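# Load six cart bottles upright into fridge, close door

## Task

Move all six bottles from the cart into the refrigerator so each one stands upright, then close the refrigerator door completely. A glass bottle dropping from any real height counts as failure, as does banging the door open or closed, and so does the robot toppling or being left tilted. At the end the gripper must be open and the robot backed away.

## Robot and tools

Robot: TidyBot++, a mobile base 0.54 m long, 0.50 m wide and 0.38 m tall on four driven casters, carrying one seven-joint arm with a two-finger gripper. The shoulder sits 0.12 m ahead of the base centre at 0.68 m height. Arm segments: upper arm 0.42 m, forearm 0.31 m, wrist to hand point 0.31 m. The arm begins folded, hand pointing down, sticking out up to 0.08 m past the base front. Cameras: base_camera (fixed on the chassis, 644x364) and wrist_camera (fisheye on the hand, 644x476, looks along the hand).

Frames (metres): the base frame has its origin on the floor below the base centre, x ahead, y to the left, z up. hand_pose is reported in it: the point midway between the finger pads; the hand's own z axis runs out along the fingers and the fingers close along its y axis. The odometry frame is the base frame as it was at scene start; base_odometry reports x, y and heading (rad, left positive, -3.142 to 3.142) from wheel turns only, so slip looks like travel and drift of a few cm builds up. base_tilt is in degrees, forward and right positive.

Tool move: one action per call. Arguments:
- base: an object with any of translate_m (forward +, metres, -2 to 2), strafe_m (left +, metres, -2 to 2), rotate_rad (counter-clockwise from above +, -6.3 to 6.3). All are offsets from the base's current position and heading, measured along the axes the base had when the command began. Base moves time out after 14 s.
- joints: absolute angle targets by name, radians: joint_1_rad (any angle; + is clockwise from above, opposite to heading), joint_2_rad (-2.249 to 2.249, shoulder, 0 = upper arm vertical, + leans forward), joint_3_rad (any angle), joint_4_rad (-2.579 to 2.579, elbow, 0 = straight), joint_5_rad (any angle), joint_6_rad (-2.099 to 2.099, wrist), joint_7_rad (any angle, hand roll; at 1.57 with hand down the fingers open left/right), and gripper_pos (0 fully open to 1 fully closed; pad gap roughly 85 x (1 - gripper_pos) mm). Continuous joints go the short way, so send steps under half a turn.
- target: a single list of seven numbers [x, y, z, qw, qx, qy, qz], an absolute hand pose in the base frame, metres plus unit quaternion, same form as hand_pose. With target, joints may contain only gripper_pos.
- speeds: per-action caps: translate_m/strafe_m 0.05 to 0.5 m/s (give only one of them when both move), rotate_rad 0.1 to 1.57 rad/s, gripper_pos 0.234 to 0.993 per s.
- cameras: list of base_camera, wrist_camera or all; [] for none.
- blocking: true (default) returns when everything rests; false returns in about 0.5 s while motion continues.
An empty move just reports state and images. Unknown keys make the call invalid; out-of-range values are refused, and a refusal or an uncommanded stop cancels the rest of the reply's move, wait and finished_scene calls.

Tool wait: seconds from 0 to 10; reports state, returns early once moves settle. stop: brakes everything still moving. zoom_image: camera plus region [x0, y0, x1, y1] in pixels, at most 504x504. read_manual: licence texts only. finished_scene: scene number (1 or 2); ends the scene for good.

Result lines: "move" says done or the worst status; base_status, joint_status and hand_status give each motion's ending: done, moving, off_target (rested away from target, may still push), stopped, contact_stop, time_out, not_followed (a check withheld it), torque_fault, limit_stop_at_motor_heat. "joint command not followed" or "pose unreachable" plus "cause:" mean the self-collision check refused arm targets. hand_target is where joint targets would put the hand. motor_effort is percent of max torque, bracketed value the peak. on_its_own lists uncommanded behaviour; "ARM HIT" means the arm struck the base or itself. Motor temperatures are listed per joint; MOTOR HOT appears at 60 °C and an over-temperature fault at 75 °C lets the arm sag for 30-60 s.

Practical notes: hand targets usually land within about 3 cm; correct by adding (wanted - measured hand_pose) to the last target. To keep a loaded hand still, resend hand_target rather than hand_pose. Held loads make the arm droop. Closing on an object locks the fingers with about 100-130 N; off_target on the gripper means something is held. Fingertips reach about 20 mm past the hand point when closed. A hand pointing down reaches at most about 0.94 m height, only near the base.

Avoid: dropping glass bottles or releasing them above the shelf; swinging the door quickly (use slow base or arm motion); hooking the raised arm on the fridge or cart while the base drives, which can tip the robot; reaching far out from the folded pose or swinging a stretched arm sideways; driving the arm into furniture (torque fault, 10 s stop); squeezing or dragging a bottle that still stands on something; long stretched holds that heat the motors. Finish with the gripper open and the base backed off.

Each tool is called after "Emit:" as name(argument=value, ...), one argument or row to a line, values as JSON.

## Session

Emit:
move(
)

Scene clock: 0.00 s.
Motor temperatures (°C): [31 29 24 27 31 39 36]
base_odometry: x=+0.000 y=+0.000 heading=+0.000
base_tilt: forward=-0.1 right=-0.5
base_status: not commanded
joint_positions: joint_1_rad=+0.023 joint_2_rad=-0.360 joint_3_rad=+3.104 joint_4_rad=-2.540 joint_5_rad=-0.042 joint_6_rad=-0.910 joint_7_rad=+1.605 gripper_pos=+0.000
joint_status: not commanded
motor_effort: joint_1_rad=+0 joint_2_rad=-1 joint_3_rad=+1 joint_4_rad=+12 joint_5_rad=+0 joint_6_rad=+0 joint_7_rad=+1
hand_pose: x=+0.2443 y=+0.0120 z=+0.5848 quat_wxyz=(-0.010, +1.000, +0.011, +0.026) (m; base frame)
hand_target: x=+0.2433 y=+0.0120 z=+0.5842 quat_wxyz=(-0.010, +1.000, +0.011, +0.025) (m; base frame)
hand_status: not commanded
pictures: base_camera, wrist_camera

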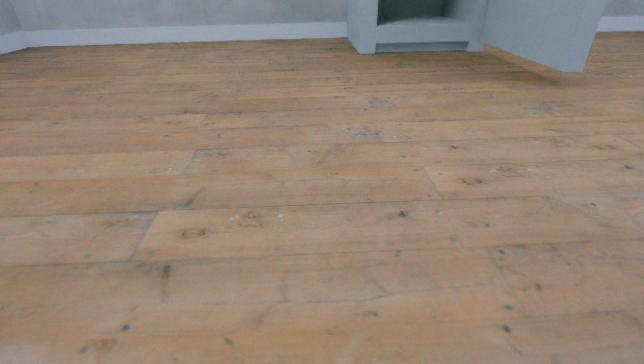

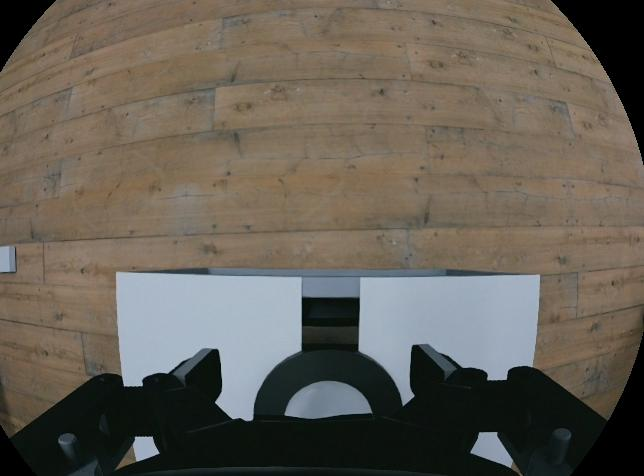

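Emit:
move(
  joints={"joint_6_rad": 0.5},
  cameras=["wrist_camera"],
)

Emit:
move(
  joints={"joint_1_rad": 1.2},
  cameras=["wrist_camera"],
)

Emit:
move(
  joints={"joint_1_rad": -1.2},
  cameras=["wrist_camera"],
)

Scene clock: 3.23 s.
Motor temperatures (°C): [31 29 24 27 31 39 36]
move: done
base_odometry: x=+0.000 y=+0.000 heading=+0.000
base_tilt: forward=-0.1 right=-0.4
base_status: not commanded
joint_positions: joint_1_rad=+0.023 joint_2_rad=-0.360 joint_3_rad=+3.104 joint_4_rad=-2.540 joint_5_rad=-0.042 joint_6_rad=+0.439 joint_7_rad=+1.605 gripper_pos=+0.000
joint_status: all done
motor_effort: joint_1_rad=+0(0) joint_2_rad=-5(6) joint_3_rad=+1(1) joint_4_rad=+17(17) joint_5_rad=+0(0) joint_6_rad=+8(9) joint_7_rad=+1(1)
hand_pose: x=+0.5351 y=+0.0028 z=+0.8429 quat_wxyz=(+0.007, +0.765, +0.001, +0.644) (m; base frame)
hand_target: x=+0.5374 y=+0.0023 z=+0.8604 quat_wxyz=(+0.007, +0.745, +0.001, +0.667) (m; base frame)
hand_status: not commanded
pictures: wrist_camera

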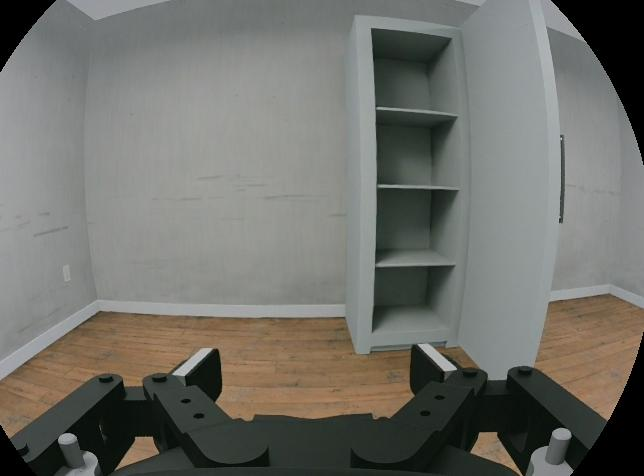

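Scene clock: 5.70 s.
Motor temperatures (°C): [31 29 24 27 31 39 36]
move: done
base_odometry: x=+0.000 y=+0.000 heading=+0.000
base_tilt: forward=-0.1 right=-0.4
base_status: not commanded
joint_positions: joint_1_rad=+1.183 joint_2_rad=-0.360 joint_3_rad=+3.104 joint_4_rad=-2.540 joint_5_rad=-0.042 joint_6_rad=+0.440 joint_7_rad=+1.605 gripper_pos=+0.000
joint_status: all done
motor_effort: joint_1_rad=+0(1) joint_2_rad=-6(6) joint_3_rad=+1(2) joint_4_rad=+17(17) joint_5_rad=+0(1) joint_6_rad=+8(9) joint_7_rad=+1(1)
hand_pose: x=+0.2879 y=-0.3803 z=+0.8430 quat_wxyz=(+0.359, +0.640, -0.418, +0.535) (m; base frame)
hand_target: x=+0.2818 y=-0.3854 z=+0.8604 quat_wxyz=(+0.376, +0.621, -0.413, +0.550) (m; base frame)
hand_status: not commanded
pictures: wrist_camera

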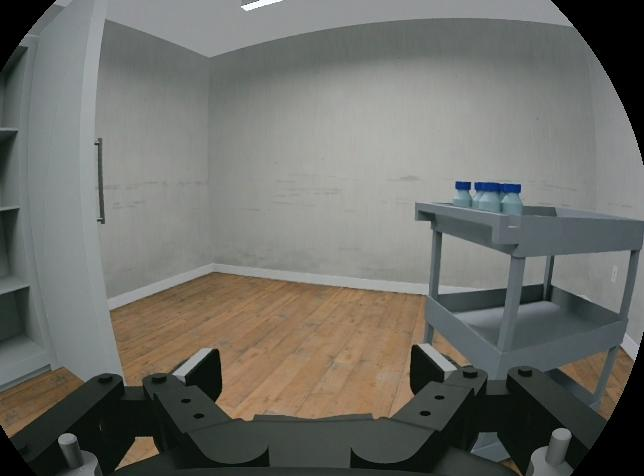

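Scene clock: 9.10 s.
Motor temperatures (°C): [31 29 24 27 31 39 36]
move: done
base_odometry: x=+0.000 y=+0.000 heading=+0.000
base_tilt: forward=-0.1 right=-0.4
base_status: not commanded
joint_positions: joint_1_rad=-1.183 joint_2_rad=-0.360 joint_3_rad=+3.104 joint_4_rad=-2.540 joint_5_rad=-0.042 joint_6_rad=+0.440 joint_7_rad=+1.605 gripper_pos=+0.000
joint_status: all done
motor_effort: joint_1_rad=+0(1) joint_2_rad=-6(6) joint_3_rad=+1(2) joint_4_rad=+16(17) joint_5_rad=+0(1) joint_6_rad=+8(9) joint_7_rad=+1(1)
hand_pose: x=+0.2649 y=+0.3897 z=+0.8430 quat_wxyz=(-0.360, +0.629, +0.435, +0.535) (m; base frame)
hand_target: x=+0.2593 y=+0.3942 z=+0.8604 quat_wxyz=(-0.377, +0.610, +0.429, +0.550) (m; base frame)
hand_status: not commanded
pictures: wrist_camera

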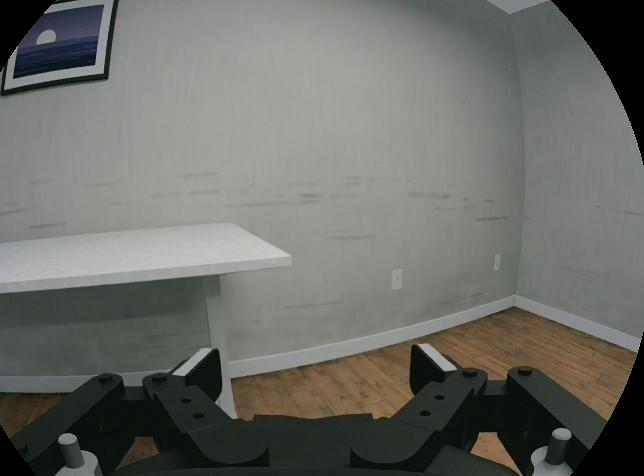

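Emit:
move(
  base={"rotate_rad": -1.5},
  joints={"joint_1_rad": 0.0},
)

Scene clock: 16.73 s.
Motor temperatures (°C): [31 29 24 27 31 39 36]
move: done
base_odometry: x=+0.000 y=+0.000 heading=-1.499
base_tilt: forward=-0.1 right=-0.4
base_status: done
joint_positions: joint_1_rad=-0.017 joint_2_rad=-0.360 joint_3_rad=+3.104 joint_4_rad=-2.540 joint_5_rad=-0.042 joint_6_rad=+0.441 joint_7_rad=+1.605 gripper_pos=+0.000
joint_status: all done
motor_effort: joint_1_rad=+0(2) joint_2_rad=-5(7) joint_3_rad=+1(2) joint_4_rad=+17(17) joint_5_rad=+0(1) joint_6_rad=+8(9) joint_7_rad=+1(1)
hand_pose: x=+0.5348 y=+0.0196 z=+0.8434 quat_wxyz=(-0.006, +0.764, +0.017, +0.645) (m; base frame)
hand_target: x=+0.5372 y=+0.0120 z=+0.8604 quat_wxyz=(+0.000, +0.745, +0.010, +0.667) (m; base frame)
hand_status: not commanded
pictures: base_camera, wrist_camera

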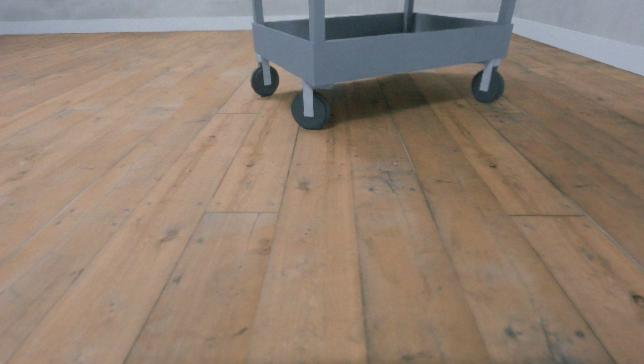

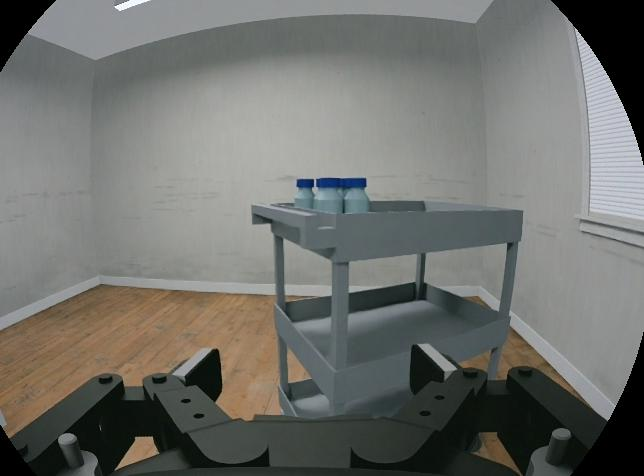

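Emit:
zoom_image(
  camera="wrist_camera",
  region=[230, 160, 540, 300],
)

Scaled by 1.626.

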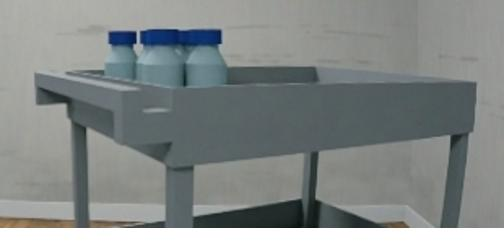

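Emit:
move(
  base={"translate_m": 0.35},
  joints={"joint_1_rad": 0.0, "joint_2_rad": -0.176, "joint_3_rad": 3.1416, "joint_4_rad": -1.11, "joint_5_rad": 0.0, "joint_6_rad": -1.266, "joint_7_rad": 1.571},
)

Scene clock: 21.67 s.
Motor temperatures (°C): [31 29 24 27 31 39 36]
move: done
base_odometry: x=+0.025 y=-0.349 heading=-1.500
base_tilt: forward=-0.1 right=-0.4
base_status: done
joint_positions: joint_1_rad=-0.017 joint_2_rad=-0.187 joint_3_rad=+3.118 joint_4_rad=-1.141 joint_5_rad=-0.042 joint_6_rad=-1.222 joint_7_rad=+1.605 gripper_pos=+0.000
joint_status: all done
motor_effort: joint_1_rad=+0(1) joint_2_rad=-10(15) joint_3_rad=+1(2) joint_4_rad=+16(20) joint_5_rad=+0(1) joint_6_rad=+7(9) joint_7_rad=+1(2)
hand_pose: x=+0.5518 y=+0.0329 z=+1.1005 quat_wxyz=(-0.020, +0.885, +0.037, +0.465) (m; base frame)
hand_target: x=+0.5498 y=+0.0013 z=+1.0998 quat_wxyz=(+0.000, +0.891, +0.000, +0.454) (m; base frame)
hand_status: not commanded
pictures: base_camera, wrist_camera

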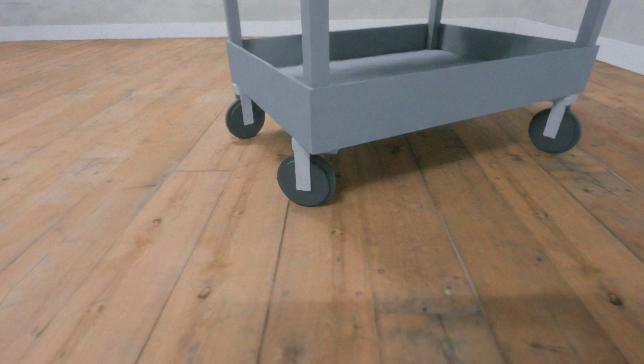

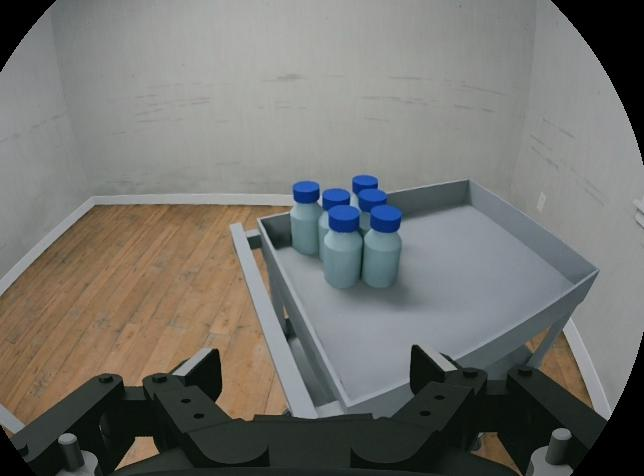

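Emit:
zoom_image(
  camera="wrist_camera",
  region=[250, 160, 430, 300],
)

Scaled by 2.800.

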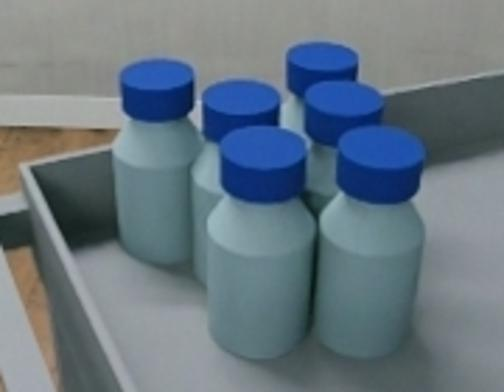

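Emit:
move(
  base={"translate_m": 0.1135, "strafe_m": 0.64, "rotate_rad": -0.628},
  joints={"joint_1_rad": 0.0, "joint_2_rad": -0.166, "joint_3_rad": 3.165, "joint_4_rad": -1.08, "joint_5_rad": 0.042, "joint_6_rad": -1.266, "joint_7_rad": 1.54},
)

Scene clock: 33.93 s.
Motor temperatures (°C): [31 28 24 27 31 39 36]
move: done
base_odometry: x=+0.671 y=-0.417 heading=-2.128
base_tilt: forward=-0.1 right=-0.5
base_status: done
joint_positions: joint_1_rad=-0.008 joint_2_rad=-0.169 joint_3_rad=+3.153 joint_4_rad=-1.107 joint_5_rad=+0.001 joint_6_rad=-1.226 joint_7_rad=+1.590 gripper_pos=+0.000
joint_status: all done
motor_effort: joint_1_rad=+0(2) joint_2_rad=-10(12) joint_3_rad=+1(3) joint_4_rad=+16(17) joint_5_rad=+0(2) joint_6_rad=+7(8) joint_7_rad=+1(2)
hand_pose: x=+0.5601 y=-0.0012 z=+1.1080 quat_wxyz=(+0.005, +0.883, +0.006, +0.469) (m; base frame)
hand_target: x=+0.5535 y=-0.0228 z=+1.1108 quat_wxyz=(+0.017, +0.886, -0.028, +0.462) (m; base frame)
hand_status: not commanded
pictures: base_camera, wrist_camera

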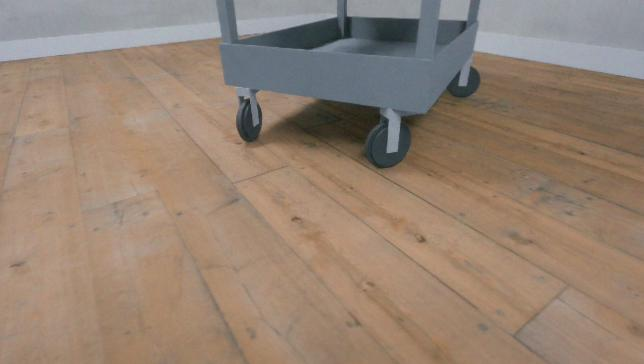

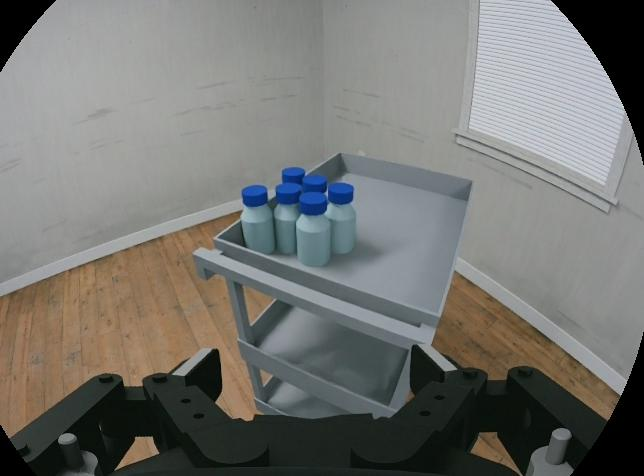

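Emit:
zoom_image(
  camera="wrist_camera",
  region=[220, 150, 380, 280],
)

Scaled by 3.150.

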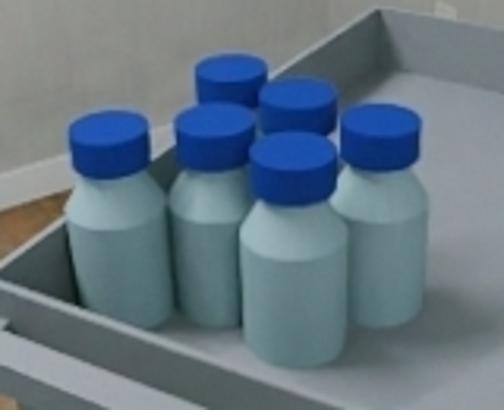

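Emit:
move(
  joints={"joint_1_rad": 0.0, "joint_2_rad": 0.11, "joint_3_rad": 3.153, "joint_4_rad": -1.976, "joint_5_rad": 0.042, "joint_6_rad": 0.54, "joint_7_rad": 1.54},
)

Scene clock: 38.67 s.
Motor temperatures (°C): [31 28 24 27 31 39 36]
move: done
base_odometry: x=+0.671 y=-0.417 heading=-2.128
base_tilt: forward=-0.1 right=-0.5
base_status: not commanded
joint_positions: joint_1_rad=-0.008 joint_2_rad=+0.105 joint_3_rad=+3.153 joint_4_rad=-1.942 joint_5_rad=+0.001 joint_6_rad=+0.476 joint_7_rad=+1.590 gripper_pos=+0.000
joint_status: all done
motor_effort: joint_1_rad=+0(1) joint_2_rad=-21(23) joint_3_rad=+0(1) joint_4_rad=+18(20) joint_5_rad=+0(1) joint_6_rad=+9(10) joint_7_rad=+1(2)
hand_pose: x=+0.7539 y=-0.0006 z=+0.9565 quat_wxyz=(+0.009, +0.707, +0.006, +0.707) (m; base frame)
hand_target: x=+0.7501 y=+0.0013 z=+0.9527 quat_wxyz=(-0.001, +0.698, +0.006, +0.716) (m; base frame)
hand_status: not commanded
pictures: base_camera, wrist_camera

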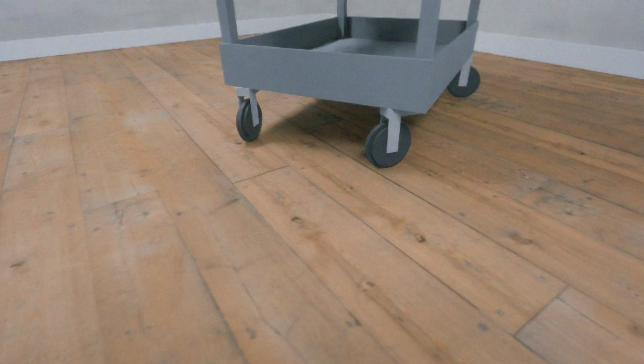

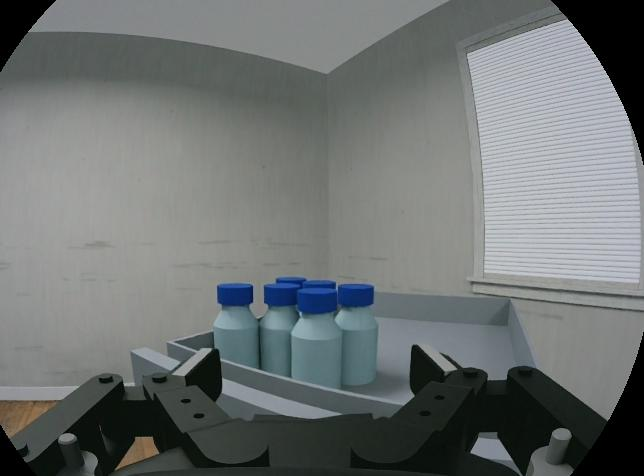

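Emit:
zoom_image(
  camera="wrist_camera",
  region=[150, 260, 480, 420],
)

Emit:
move(
  base={"translate_m": 0.15},
  joints={"joint_2_rad": 0.122, "joint_4_rad": -2.0, "joint_6_rad": 0.54},
)

Scaled by 1.527.

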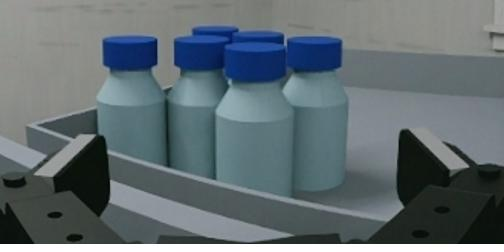

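Scene clock: 40.60 s.
Motor temperatures (°C): [31 28 24 27 31 39 36]
move: done
base_odometry: x=+0.592 y=-0.545 heading=-2.128
base_tilt: forward=-0.1 right=-0.5
base_status: done
joint_positions: joint_1_rad=-0.008 joint_2_rad=+0.128 joint_3_rad=+3.153 joint_4_rad=-1.971 joint_5_rad=+0.001 joint_6_rad=+0.484 joint_7_rad=+1.590 gripper_pos=+0.000
joint_status: all done
motor_effort: joint_1_rad=+0(2) joint_2_rad=-21(24) joint_3_rad=+0(1) joint_4_rad=+18(19) joint_5_rad=+0(0) joint_6_rad=+9(9) joint_7_rad=+1(1)
hand_pose: x=+0.7552 y=-0.0006 z=+0.9271 quat_wxyz=(+0.008, +0.722, +0.006, +0.691) (m; base frame)
hand_target: x=+0.7494 y=+0.0013 z=+0.9312 quat_wxyz=(-0.001, +0.711, +0.006, +0.703) (m; base frame)
hand_status: not commanded
pictures: base_camera, wrist_camera

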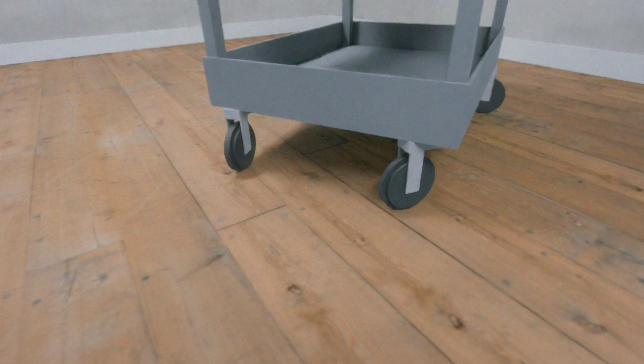

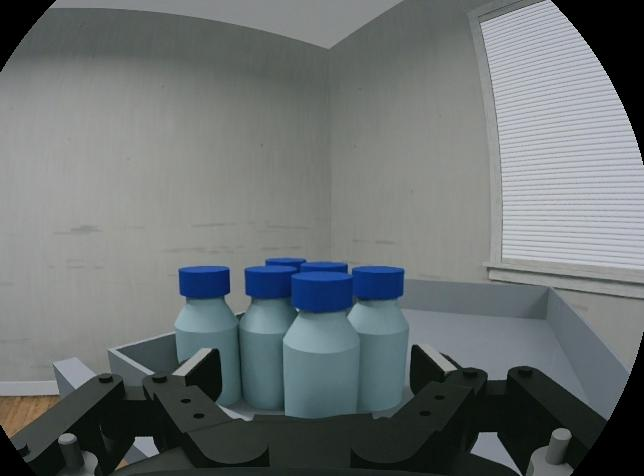

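Emit:
zoom_image(
  camera="wrist_camera",
  region=[150, 240, 480, 420],
)

Scaled by 1.527.

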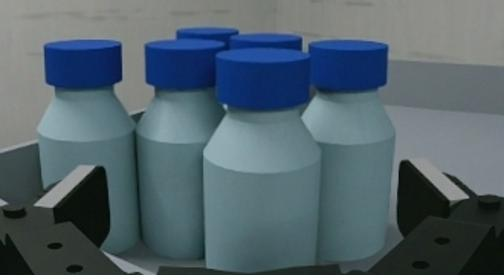

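Emit:
move(
  base={"translate_m": 0.06, "strafe_m": -0.011},
  joints={"joint_2_rad": 0.14, "joint_4_rad": -2.0, "joint_6_rad": 0.605},
  cameras=["wrist_camera"],
)

Emit:
zoom_image(
  camera="wrist_camera",
  region=[150, 240, 480, 420],
)

Scene clock: 43.37 s.
Motor temperatures (°C): [31 28 24 27 31 39 36]
move: done
base_odometry: x=+0.551 y=-0.590 heading=-2.128
base_tilt: forward=-0.1 right=-0.4
base_status: done
joint_positions: joint_1_rad=-0.007 joint_2_rad=+0.148 joint_3_rad=+3.153 joint_4_rad=-1.974 joint_5_rad=+0.001 joint_6_rad=+0.553 joint_7_rad=+1.590 gripper_pos=+0.000
joint_status: all done
motor_effort: joint_1_rad=+0(1) joint_2_rad=-22(25) joint_3_rad=+1(2) joint_4_rad=+17(19) joint_5_rad=+0(1) joint_6_rad=+8(10) joint_7_rad=+1(1)
hand_pose: x=+0.7603 y=-0.0006 z=+0.9342 quat_wxyz=(+0.009, +0.706, +0.006, +0.708) (m; base frame)
hand_target: x=+0.7537 y=+0.0020 z=+0.9400 quat_wxyz=(-0.002, +0.694, +0.007, +0.719) (m; base frame)
hand_status: not commanded
pictures: wrist_camera

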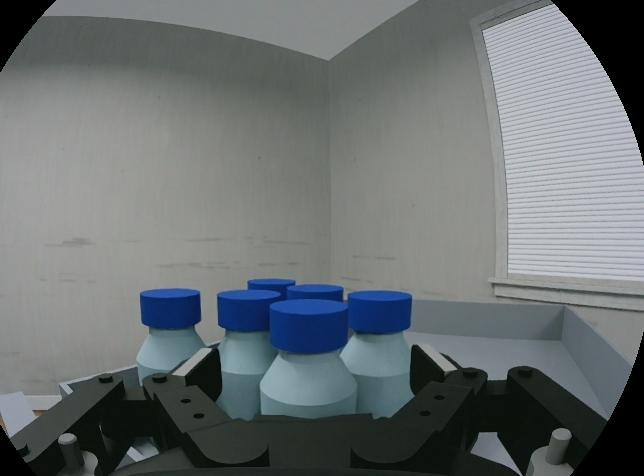

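Scaled by 1.527.

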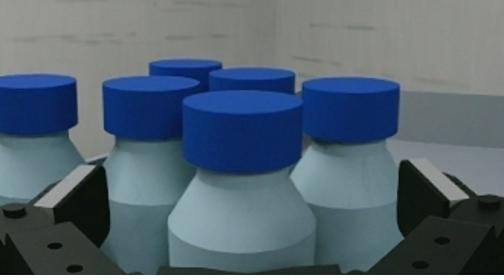

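Emit:
move(
  base={"translate_m": 0.068},
  speeds={"translate_m": 0.15},
  cameras=["wrist_camera"],
)

Emit:
zoom_image(
  camera="wrist_camera",
  region=[150, 240, 480, 420],
)

Scene clock: 45.63 s.
Motor temperatures (°C): [31 28 24 27 31 39 36]
move: done
base_odometry: x=+0.515 y=-0.648 heading=-2.128
base_tilt: forward=-0.1 right=-0.5
base_status: done
joint_positions: joint_1_rad=-0.007 joint_2_rad=+0.148 joint_3_rad=+3.153 joint_4_rad=-1.974 joint_5_rad=+0.001 joint_6_rad=+0.553 joint_7_rad=+1.590 gripper_pos=+0.000
joint_status: not commanded
motor_effort: joint_1_rad=+0(2) joint_2_rad=-22(25) joint_3_rad=+1(2) joint_4_rad=+17(18) joint_5_rad=+0(1) joint_6_rad=+8(9) joint_7_rad=+1(1)
hand_pose: x=+0.7604 y=-0.0006 z=+0.9339 quat_wxyz=(+0.009, +0.706, +0.006, +0.708) (m; base frame)
hand_target: x=+0.7537 y=+0.0020 z=+0.9400 quat_wxyz=(-0.002, +0.694, +0.007, +0.719) (m; base frame)
hand_status: not commanded
pictures: wrist_camera

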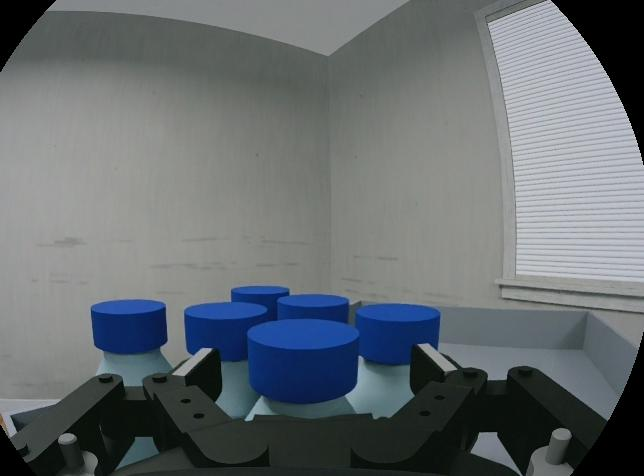

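Scaled by 1.527.

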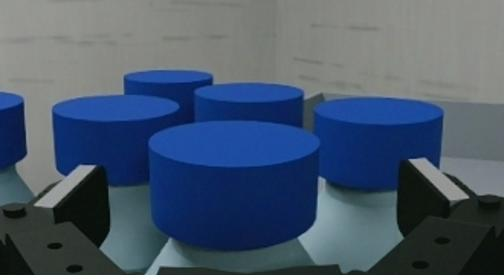

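Emit:
move(
  base={"strafe_m": 0.006},
  joints={"joint_2_rad": 0.128},
  cameras=["wrist_camera"],
)

Emit:
zoom_image(
  camera="wrist_camera",
  region=[150, 240, 480, 420],
)

Scene clock: 47.03 s.
Motor temperatures (°C): [31 28 24 27 31 39 36]
move: done
base_odometry: x=+0.520 y=-0.651 heading=-2.128
base_tilt: forward=-0.1 right=-0.5
base_status: done
joint_positions: joint_1_rad=-0.006 joint_2_rad=+0.147 joint_3_rad=+3.153 joint_4_rad=-1.974 joint_5_rad=+0.001 joint_6_rad=+0.553 joint_7_rad=+1.590 gripper_pos=+0.000
joint_status: all done
motor_effort: joint_1_rad=+0(3) joint_2_rad=-22(23) joint_3_rad=+0(3) joint_4_rad=+18(18) joint_5_rad=+0(1) joint_6_rad=+9(9) joint_7_rad=+1(1)
hand_pose: x=+0.7601 y=-0.0014 z=+0.9347 quat_wxyz=(+0.009, +0.706, +0.006, +0.708) (m; base frame)
hand_target: x=+0.7506 y=+0.0020 z=+0.9476 quat_wxyz=(-0.002, +0.690, +0.007, +0.724) (m; base frame)
hand_status: not commanded
pictures: wrist_camera

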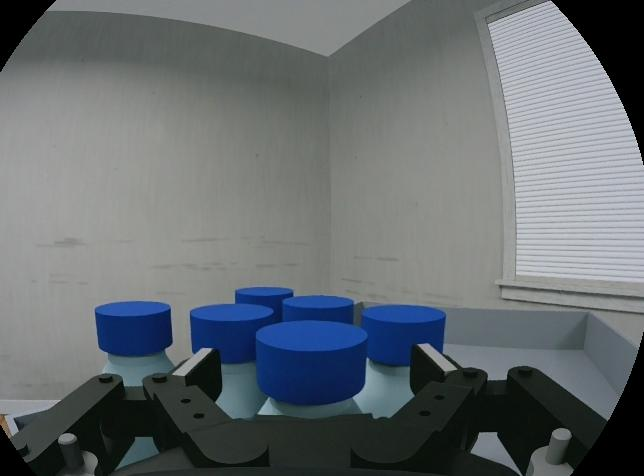

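Scaled by 1.527.

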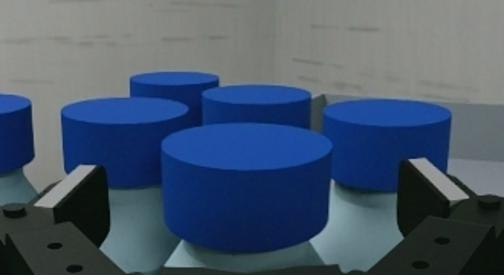

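Emit:
move(
  joints={"gripper_pos": 0.35},
  speeds={"gripper_pos": 0.3},
  cameras=["wrist_camera"],
)

Emit:
move(
  joints={"gripper_pos": 0.39},
  speeds={"gripper_pos": 0.234},
  cameras=["wrist_camera"],
)

Scene clock: 49.43 s.
Motor temperatures (°C): [31 28 24 27 31 39 36]
move: done
base_odometry: x=+0.520 y=-0.651 heading=-2.128
base_tilt: forward=+0.0 right=-0.4
base_status: not commanded
joint_positions: joint_1_rad=-0.006 joint_2_rad=+0.147 joint_3_rad=+3.153 joint_4_rad=-1.974 joint_5_rad=+0.001 joint_6_rad=+0.553 joint_7_rad=+1.590 gripper_pos=+0.351
joint_status: all done
motor_effort: joint_1_rad=+0(1) joint_2_rad=-22(23) joint_3_rad=+0(1) joint_4_rad=+18(18) joint_5_rad=+0(0) joint_6_rad=+8(9) joint_7_rad=+1(1)
hand_pose: x=+0.7601 y=-0.0014 z=+0.9347 quat_wxyz=(+0.009, +0.706, +0.006, +0.708) (m; base frame)
hand_target: x=+0.7506 y=+0.0020 z=+0.9476 quat_wxyz=(-0.002, +0.690, +0.007, +0.724) (m; base frame)
hand_status: not commanded
pictures: wrist_camera

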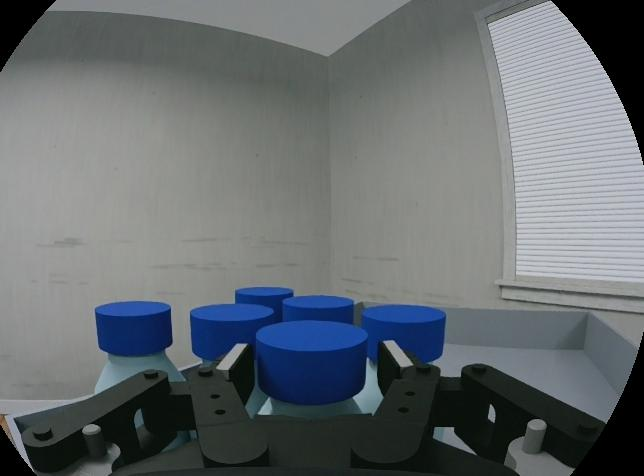

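Scene clock: 49.93 s.
Motor temperatures (°C): [31 28 24 27 31 39 36]
move: done
base_odometry: x=+0.520 y=-0.651 heading=-2.128
base_tilt: forward=+0.0 right=-0.4
base_status: not commanded
joint_positions: joint_1_rad=-0.006 joint_2_rad=+0.147 joint_3_rad=+3.153 joint_4_rad=-1.974 joint_5_rad=+0.001 joint_6_rad=+0.553 joint_7_rad=+1.590 gripper_pos=+0.391
joint_status: all done
motor_effort: joint_1_rad=+1(1) joint_2_rad=-22(22) joint_3_rad=+1(2) joint_4_rad=+18(18) joint_5_rad=+0(1) joint_6_rad=+8(9) joint_7_rad=+1(1)
hand_pose: x=+0.7601 y=-0.0014 z=+0.9347 quat_wxyz=(+0.009, +0.706, +0.006, +0.708) (m; base frame)
hand_target: x=+0.7506 y=+0.0020 z=+0.9476 quat_wxyz=(-0.002, +0.690, +0.007, +0.724) (m; base frame)
hand_status: not commanded
pictures: wrist_camera

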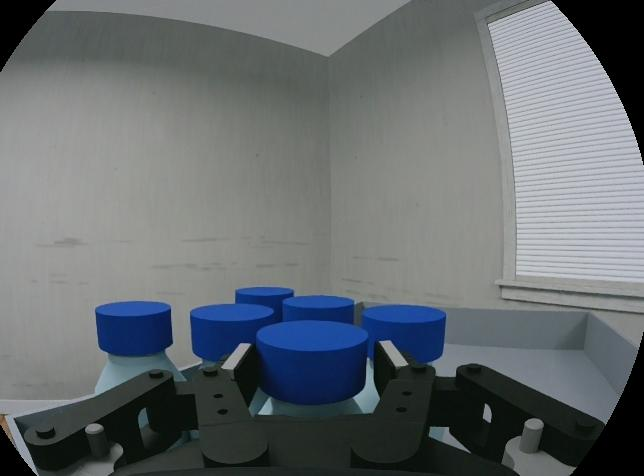

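Emit:
move(
  joints={"gripper_pos": 0.43},
  speeds={"gripper_pos": 0.234},
  cameras=["wrist_camera"],
)

Emit:
zoom_image(
  camera="wrist_camera",
  region=[150, 240, 480, 420],
)

Scene clock: 50.73 s.
Motor temperatures (°C): [31 28 24 27 31 39 36]
move: done
base_odometry: x=+0.520 y=-0.651 heading=-2.128
base_tilt: forward=+0.0 right=-0.4
base_status: not commanded
joint_positions: joint_1_rad=-0.006 joint_2_rad=+0.147 joint_3_rad=+3.153 joint_4_rad=-1.974 joint_5_rad=+0.001 joint_6_rad=+0.553 joint_7_rad=+1.590 gripper_pos=+0.430
joint_status: all done
motor_effort: joint_1_rad=+1(2) joint_2_rad=-21(22) joint_3_rad=+2(2) joint_4_rad=+16(17) joint_5_rad=-1(1) joint_6_rad=+8(8) joint_7_rad=+1(1)
hand_pose: x=+0.7601 y=-0.0014 z=+0.9347 quat_wxyz=(+0.009, +0.706, +0.006, +0.708) (m; base frame)
hand_target: x=+0.7506 y=+0.0020 z=+0.9476 quat_wxyz=(-0.002, +0.690, +0.007, +0.724) (m; base frame)
hand_status: not commanded
pictures: wrist_camera

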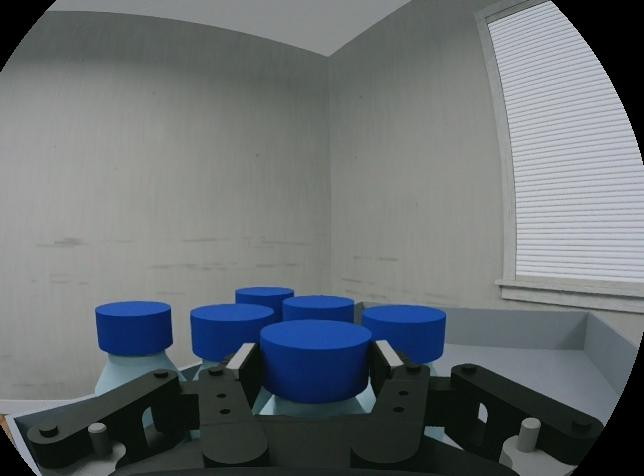

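Scaled by 1.527.

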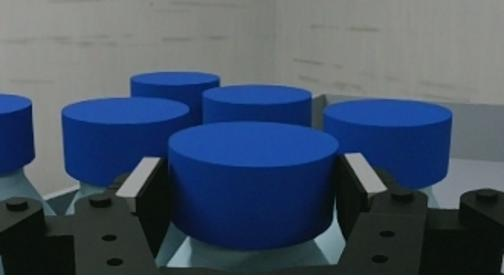

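Emit:
move(
  joints={"gripper_pos": 0.445},
  speeds={"gripper_pos": 0.234},
  cameras=[],
)

Emit:
move(
  joints={"gripper_pos": 0.455},
  speeds={"gripper_pos": 0.234},
  cameras=["wrist_camera"],
)

Scene clock: 51.37 s.
Motor temperatures (°C): [31 28 24 27 31 39 36]
move: done
base_odometry: x=+0.520 y=-0.651 heading=-2.128
base_tilt: forward=+0.0 right=-0.5
base_status: not commanded
joint_positions: joint_1_rad=-0.006 joint_2_rad=+0.147 joint_3_rad=+3.153 joint_4_rad=-1.974 joint_5_rad=+0.001 joint_6_rad=+0.553 joint_7_rad=+1.590 gripper_pos=+0.445
joint_status: all done
motor_effort: joint_1_rad=+1(2) joint_2_rad=-21(22) joint_3_rad=+1(3) joint_4_rad=+17(17) joint_5_rad=+0(1) joint_6_rad=+8(8) joint_7_rad=+1(1)
hand_pose: x=+0.7601 y=-0.0014 z=+0.9348 quat_wxyz=(+0.009, +0.706, +0.006, +0.708) (m; base frame)
hand_target: x=+0.7506 y=+0.0020 z=+0.9476 quat_wxyz=(-0.002, +0.690, +0.007, +0.724) (m; base frame)
hand_status: not commanded
pictures: none
No camera images: "cameras" was empty.

Scene clock: 51.70 s.
Motor temperatures (°C): [31 28 24 27 31 39 36]
move: done
base_odometry: x=+0.520 y=-0.651 heading=-2.128
base_tilt: forward=-0.1 right=-0.5
base_status: not commanded
joint_positions: joint_1_rad=-0.006 joint_2_rad=+0.147 joint_3_rad=+3.153 joint_4_rad=-1.974 joint_5_rad=+0.001 joint_6_rad=+0.553 joint_7_rad=+1.590 gripper_pos=+0.452
joint_status: all done
motor_effort: joint_1_rad=+0(0) joint_2_rad=-20(21) joint_3_rad=+1(2) joint_4_rad=+17(17) joint_5_rad=+0(0) joint_6_rad=+8(8) joint_7_rad=+1(1)
hand_pose: x=+0.7601 y=-0.0014 z=+0.9348 quat_wxyz=(+0.009, +0.706, +0.006, +0.708) (m; base frame)
hand_target: x=+0.7506 y=+0.0020 z=+0.9476 quat_wxyz=(-0.002, +0.690, +0.007, +0.724) (m; base frame)
hand_status: not commanded
pictures: wrist_camera

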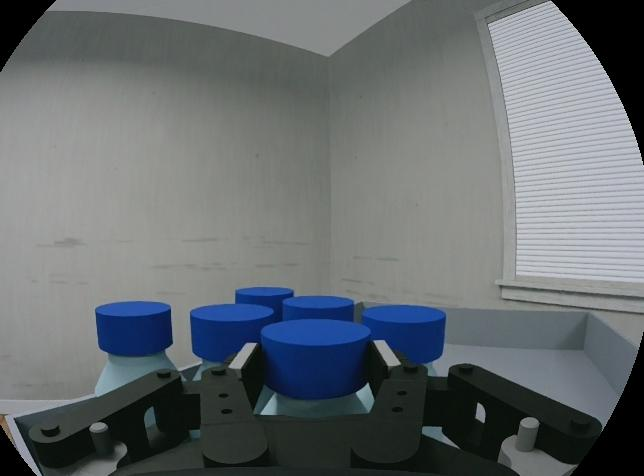

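Emit:
move(
  joints={"gripper_pos": 0.475},
  speeds={"gripper_pos": 0.234},
  cameras=["wrist_camera"],
)

Scene clock: 52.33 s.
Motor temperatures (°C): [31 28 24 27 31 39 36]
move: done
base_odometry: x=+0.520 y=-0.651 heading=-2.128
base_tilt: forward=-0.1 right=-0.4
base_status: not commanded
joint_positions: joint_1_rad=-0.006 joint_2_rad=+0.147 joint_3_rad=+3.153 joint_4_rad=-1.974 joint_5_rad=+0.001 joint_6_rad=+0.553 joint_7_rad=+1.590 gripper_pos=+0.473
joint_status: all done
motor_effort: joint_1_rad=-1(1) joint_2_rad=-20(21) joint_3_rad=+0(1) joint_4_rad=+18(18) joint_5_rad=+0(0) joint_6_rad=+8(8) joint_7_rad=+1(1)
hand_pose: x=+0.7601 y=-0.0014 z=+0.9348 quat_wxyz=(+0.009, +0.706, +0.006, +0.708) (m; base frame)
hand_target: x=+0.7506 y=+0.0020 z=+0.9476 quat_wxyz=(-0.002, +0.690, +0.007, +0.724) (m; base frame)
hand_status: not commanded
pictures: wrist_camera

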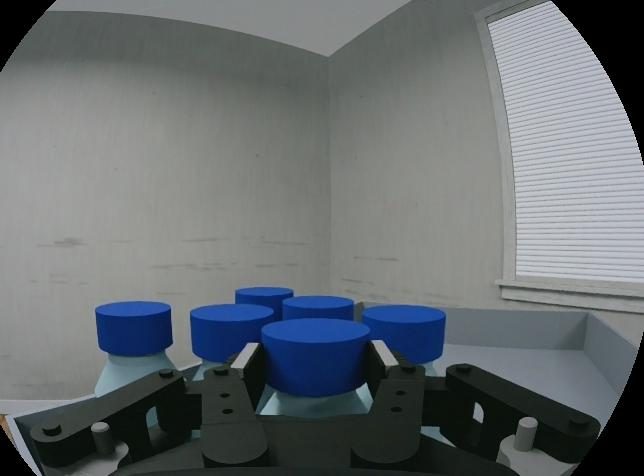

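Emit:
zoom_image(
  camera="wrist_camera",
  region=[200, 280, 430, 420],
)

Scaled by 2.191.

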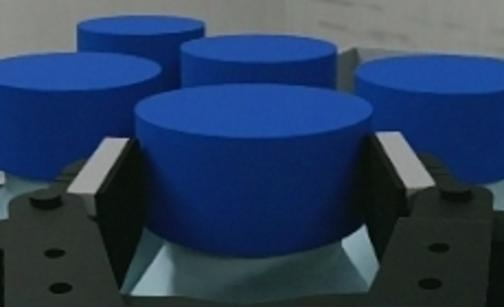

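Emit:
move(
  joints={"gripper_pos": 0.49},
  speeds={"gripper_pos": 0.234},
  cameras=["wrist_camera"],
)

Scene clock: 54.27 s.
Motor temperatures (°C): [31 28 24 27 31 39 36]
move: done
base_odometry: x=+0.520 y=-0.651 heading=-2.128
base_tilt: forward=+0.0 right=-0.5
base_status: not commanded
joint_positions: joint_1_rad=-0.006 joint_2_rad=+0.147 joint_3_rad=+3.153 joint_4_rad=-1.974 joint_5_rad=+0.001 joint_6_rad=+0.553 joint_7_rad=+1.590 gripper_pos=+0.487
joint_status: all done
motor_effort: joint_1_rad=-2(2) joint_2_rad=-20(21) joint_3_rad=-1(1) joint_4_rad=+18(18) joint_5_rad=+1(1) joint_6_rad=+8(8) joint_7_rad=+1(1)
hand_pose: x=+0.7600 y=-0.0014 z=+0.9349 quat_wxyz=(+0.009, +0.706, +0.006, +0.708) (m; base frame)
hand_target: x=+0.7506 y=+0.0020 z=+0.9476 quat_wxyz=(-0.002, +0.690, +0.007, +0.724) (m; base frame)
hand_status: not commanded
pictures: wrist_camera

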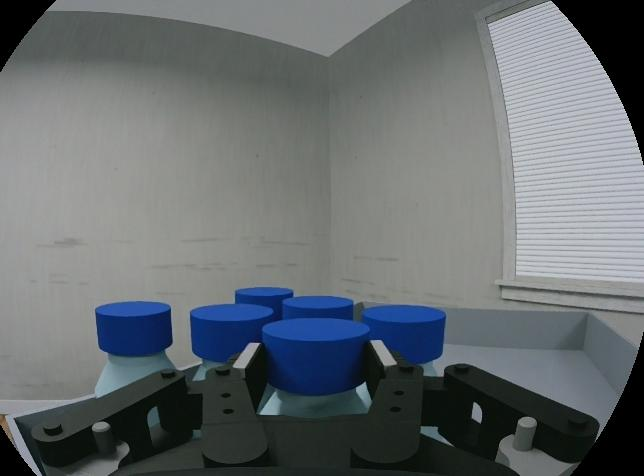

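Emit:
zoom_image(
  camera="wrist_camera",
  region=[200, 280, 430, 420],
)

Scaled by 2.191.

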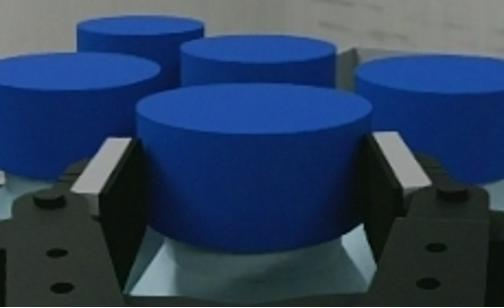

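Emit:
move(
  joints={"gripper_pos": 0.15},
  speeds={"gripper_pos": 0.4},
  cameras=["wrist_camera"],
)

Emit:
move(
  base={"translate_m": 0.025},
  speeds={"translate_m": 0.1},
  cameras=["wrist_camera"],
)

Emit:
zoom_image(
  camera="wrist_camera",
  region=[180, 280, 450, 430],
)

Scene clock: 56.63 s.
Motor temperatures (°C): [31 28 24 27 31 39 36]
move: done
base_odometry: x=+0.520 y=-0.651 heading=-2.128
base_tilt: forward=-0.1 right=-0.5
base_status: not commanded
joint_positions: joint_1_rad=-0.006 joint_2_rad=+0.147 joint_3_rad=+3.153 joint_4_rad=-1.974 joint_5_rad=+0.001 joint_6_rad=+0.553 joint_7_rad=+1.590 gripper_pos=+0.152
joint_status: all done
motor_effort: joint_1_rad=+0(2) joint_2_rad=-22(23) joint_3_rad=+1(1) joint_4_rad=+17(18) joint_5_rad=+0(1) joint_6_rad=+8(9) joint_7_rad=+1(1)
hand_pose: x=+0.7600 y=-0.0014 z=+0.9350 quat_wxyz=(+0.009, +0.706, +0.006, +0.708) (m; base frame)
hand_target: x=+0.7506 y=+0.0020 z=+0.9476 quat_wxyz=(-0.002, +0.690, +0.007, +0.724) (m; base frame)
hand_status: not commanded
pictures: wrist_camera

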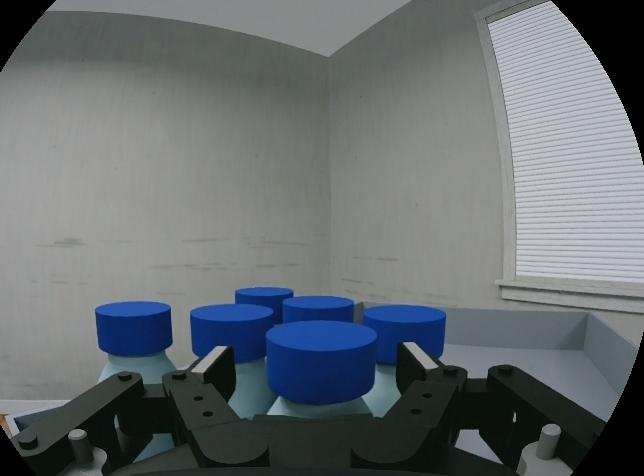

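Scene clock: 57.43 s.
Motor temperatures (°C): [31 28 24 27 31 39 36]
move: done
base_odometry: x=+0.507 y=-0.673 heading=-2.128
base_tilt: forward=+0.0 right=-0.4
base_status: done
joint_positions: joint_1_rad=-0.006 joint_2_rad=+0.146 joint_3_rad=+3.153 joint_4_rad=-1.974 joint_5_rad=+0.001 joint_6_rad=+0.553 joint_7_rad=+1.590 gripper_pos=+0.152
joint_status: not commanded
motor_effort: joint_1_rad=+0(2) joint_2_rad=-22(24) joint_3_rad=+0(1) joint_4_rad=+18(19) joint_5_rad=+0(1) joint_6_rad=+9(9) joint_7_rad=+1(1)
hand_pose: x=+0.7599 y=-0.0015 z=+0.9352 quat_wxyz=(+0.009, +0.706, +0.006, +0.708) (m; base frame)
hand_target: x=+0.7506 y=+0.0020 z=+0.9476 quat_wxyz=(-0.002, +0.690, +0.007, +0.724) (m; base frame)
hand_status: not commanded
pictures: wrist_camera

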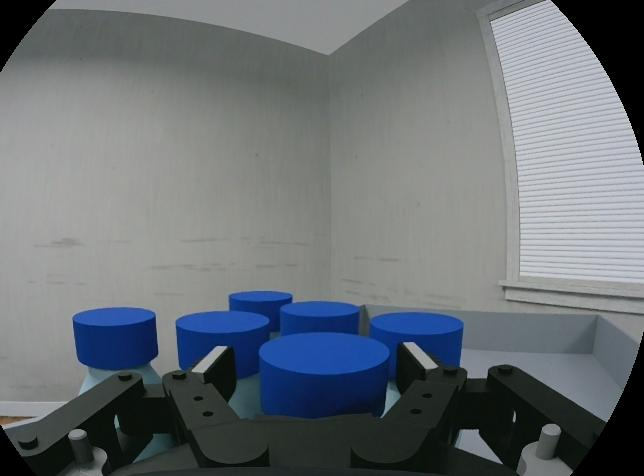

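Scaled by 1.867.

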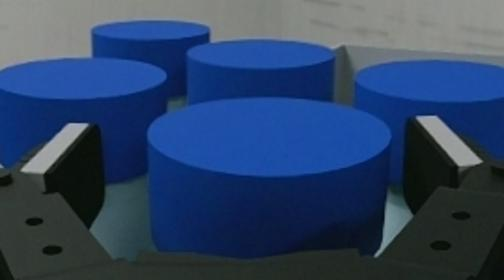

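Emit:
move(
  base={"translate_m": 0.004, "strafe_m": -0.004},
  joints={"gripper_pos": 0.25},
  speeds={"translate_m": 0.1, "gripper_pos": 0.234},
  cameras=["wrist_camera"],
)

Emit:
zoom_image(
  camera="wrist_camera",
  region=[180, 280, 450, 430],
)

Scene clock: 58.80 s.
Motor temperatures (°C): [31 28 24 27 31 39 36]
move: done
base_odometry: x=+0.501 y=-0.674 heading=-2.128
base_tilt: forward=-0.1 right=-0.5
base_status: done
joint_positions: joint_1_rad=-0.006 joint_2_rad=+0.146 joint_3_rad=+3.153 joint_4_rad=-1.974 joint_5_rad=+0.001 joint_6_rad=+0.553 joint_7_rad=+1.590 gripper_pos=+0.251
joint_status: all done
motor_effort: joint_1_rad=+0(3) joint_2_rad=-23(24) joint_3_rad=+0(2) joint_4_rad=+17(18) joint_5_rad=+0(1) joint_6_rad=+9(9) joint_7_rad=+1(1)
hand_pose: x=+0.7598 y=-0.0016 z=+0.9353 quat_wxyz=(+0.009, +0.706, +0.006, +0.709) (m; base frame)
hand_target: x=+0.7506 y=+0.0020 z=+0.9476 quat_wxyz=(-0.002, +0.690, +0.007, +0.724) (m; base frame)
hand_status: not commanded
pictures: wrist_camera

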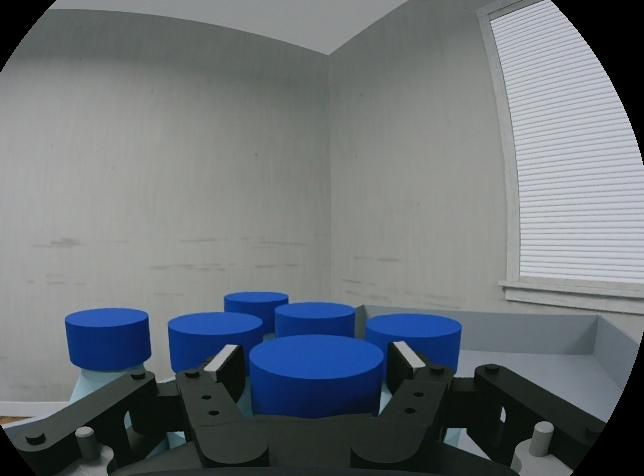

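Scaled by 1.867.

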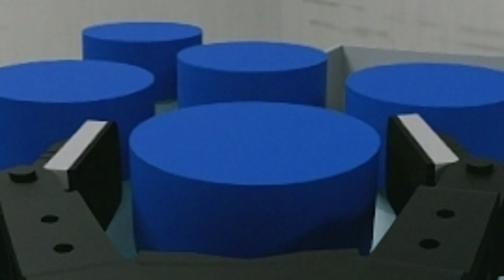

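Emit:
move(
  joints={"gripper_pos": 0.31},
  speeds={"gripper_pos": 0.234},
  cameras=[],
)

Emit:
move(
  joints={"gripper_pos": 0.33},
  speeds={"gripper_pos": 0.234},
  cameras=["wrist_camera"],
)

Scene clock: 60.20 s.
Motor temperatures (°C): [31 28 24 27 31 39 36]
move: done
base_odometry: x=+0.501 y=-0.674 heading=-2.128
base_tilt: forward=-0.1 right=-0.4
base_status: not commanded
joint_positions: joint_1_rad=-0.006 joint_2_rad=+0.146 joint_3_rad=+3.153 joint_4_rad=-1.974 joint_5_rad=+0.001 joint_6_rad=+0.553 joint_7_rad=+1.590 gripper_pos=+0.311
joint_status: all done
motor_effort: joint_1_rad=+0(1) joint_2_rad=-21(23) joint_3_rad=+0(1) joint_4_rad=+17(18) joint_5_rad=+0(0) joint_6_rad=+8(9) joint_7_rad=+1(1)
hand_pose: x=+0.7598 y=-0.0016 z=+0.9353 quat_wxyz=(+0.009, +0.706, +0.006, +0.709) (m; base frame)
hand_target: x=+0.7506 y=+0.0020 z=+0.9476 quat_wxyz=(-0.002, +0.690, +0.007, +0.724) (m; base frame)
hand_status: not commanded
pictures: none
No camera images: "cameras" was empty.

Scene clock: 60.60 s.
Motor temperatures (°C): [31 28 24 27 31 39 36]
move: done
base_odometry: x=+0.501 y=-0.674 heading=-2.128
base_tilt: forward=-0.1 right=-0.4
base_status: not commanded
joint_positions: joint_1_rad=-0.006 joint_2_rad=+0.146 joint_3_rad=+3.153 joint_4_rad=-1.974 joint_5_rad=+0.001 joint_6_rad=+0.553 joint_7_rad=+1.590 gripper_pos=+0.331
joint_status: all done
motor_effort: joint_1_rad=+0(1) joint_2_rad=-22(23) joint_3_rad=+1(1) joint_4_rad=+17(18) joint_5_rad=+0(0) joint_6_rad=+8(9) joint_7_rad=+1(1)
hand_pose: x=+0.7598 y=-0.0016 z=+0.9353 quat_wxyz=(+0.009, +0.706, +0.006, +0.709) (m; base frame)
hand_target: x=+0.7506 y=+0.0020 z=+0.9476 quat_wxyz=(-0.002, +0.690, +0.007, +0.724) (m; base frame)
hand_status: not commanded
pictures: wrist_camera

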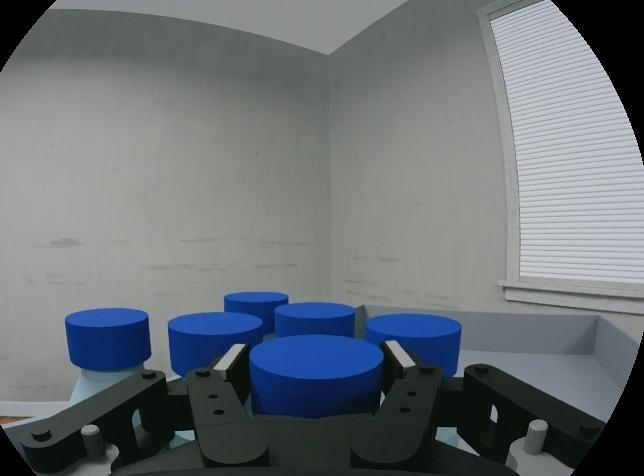

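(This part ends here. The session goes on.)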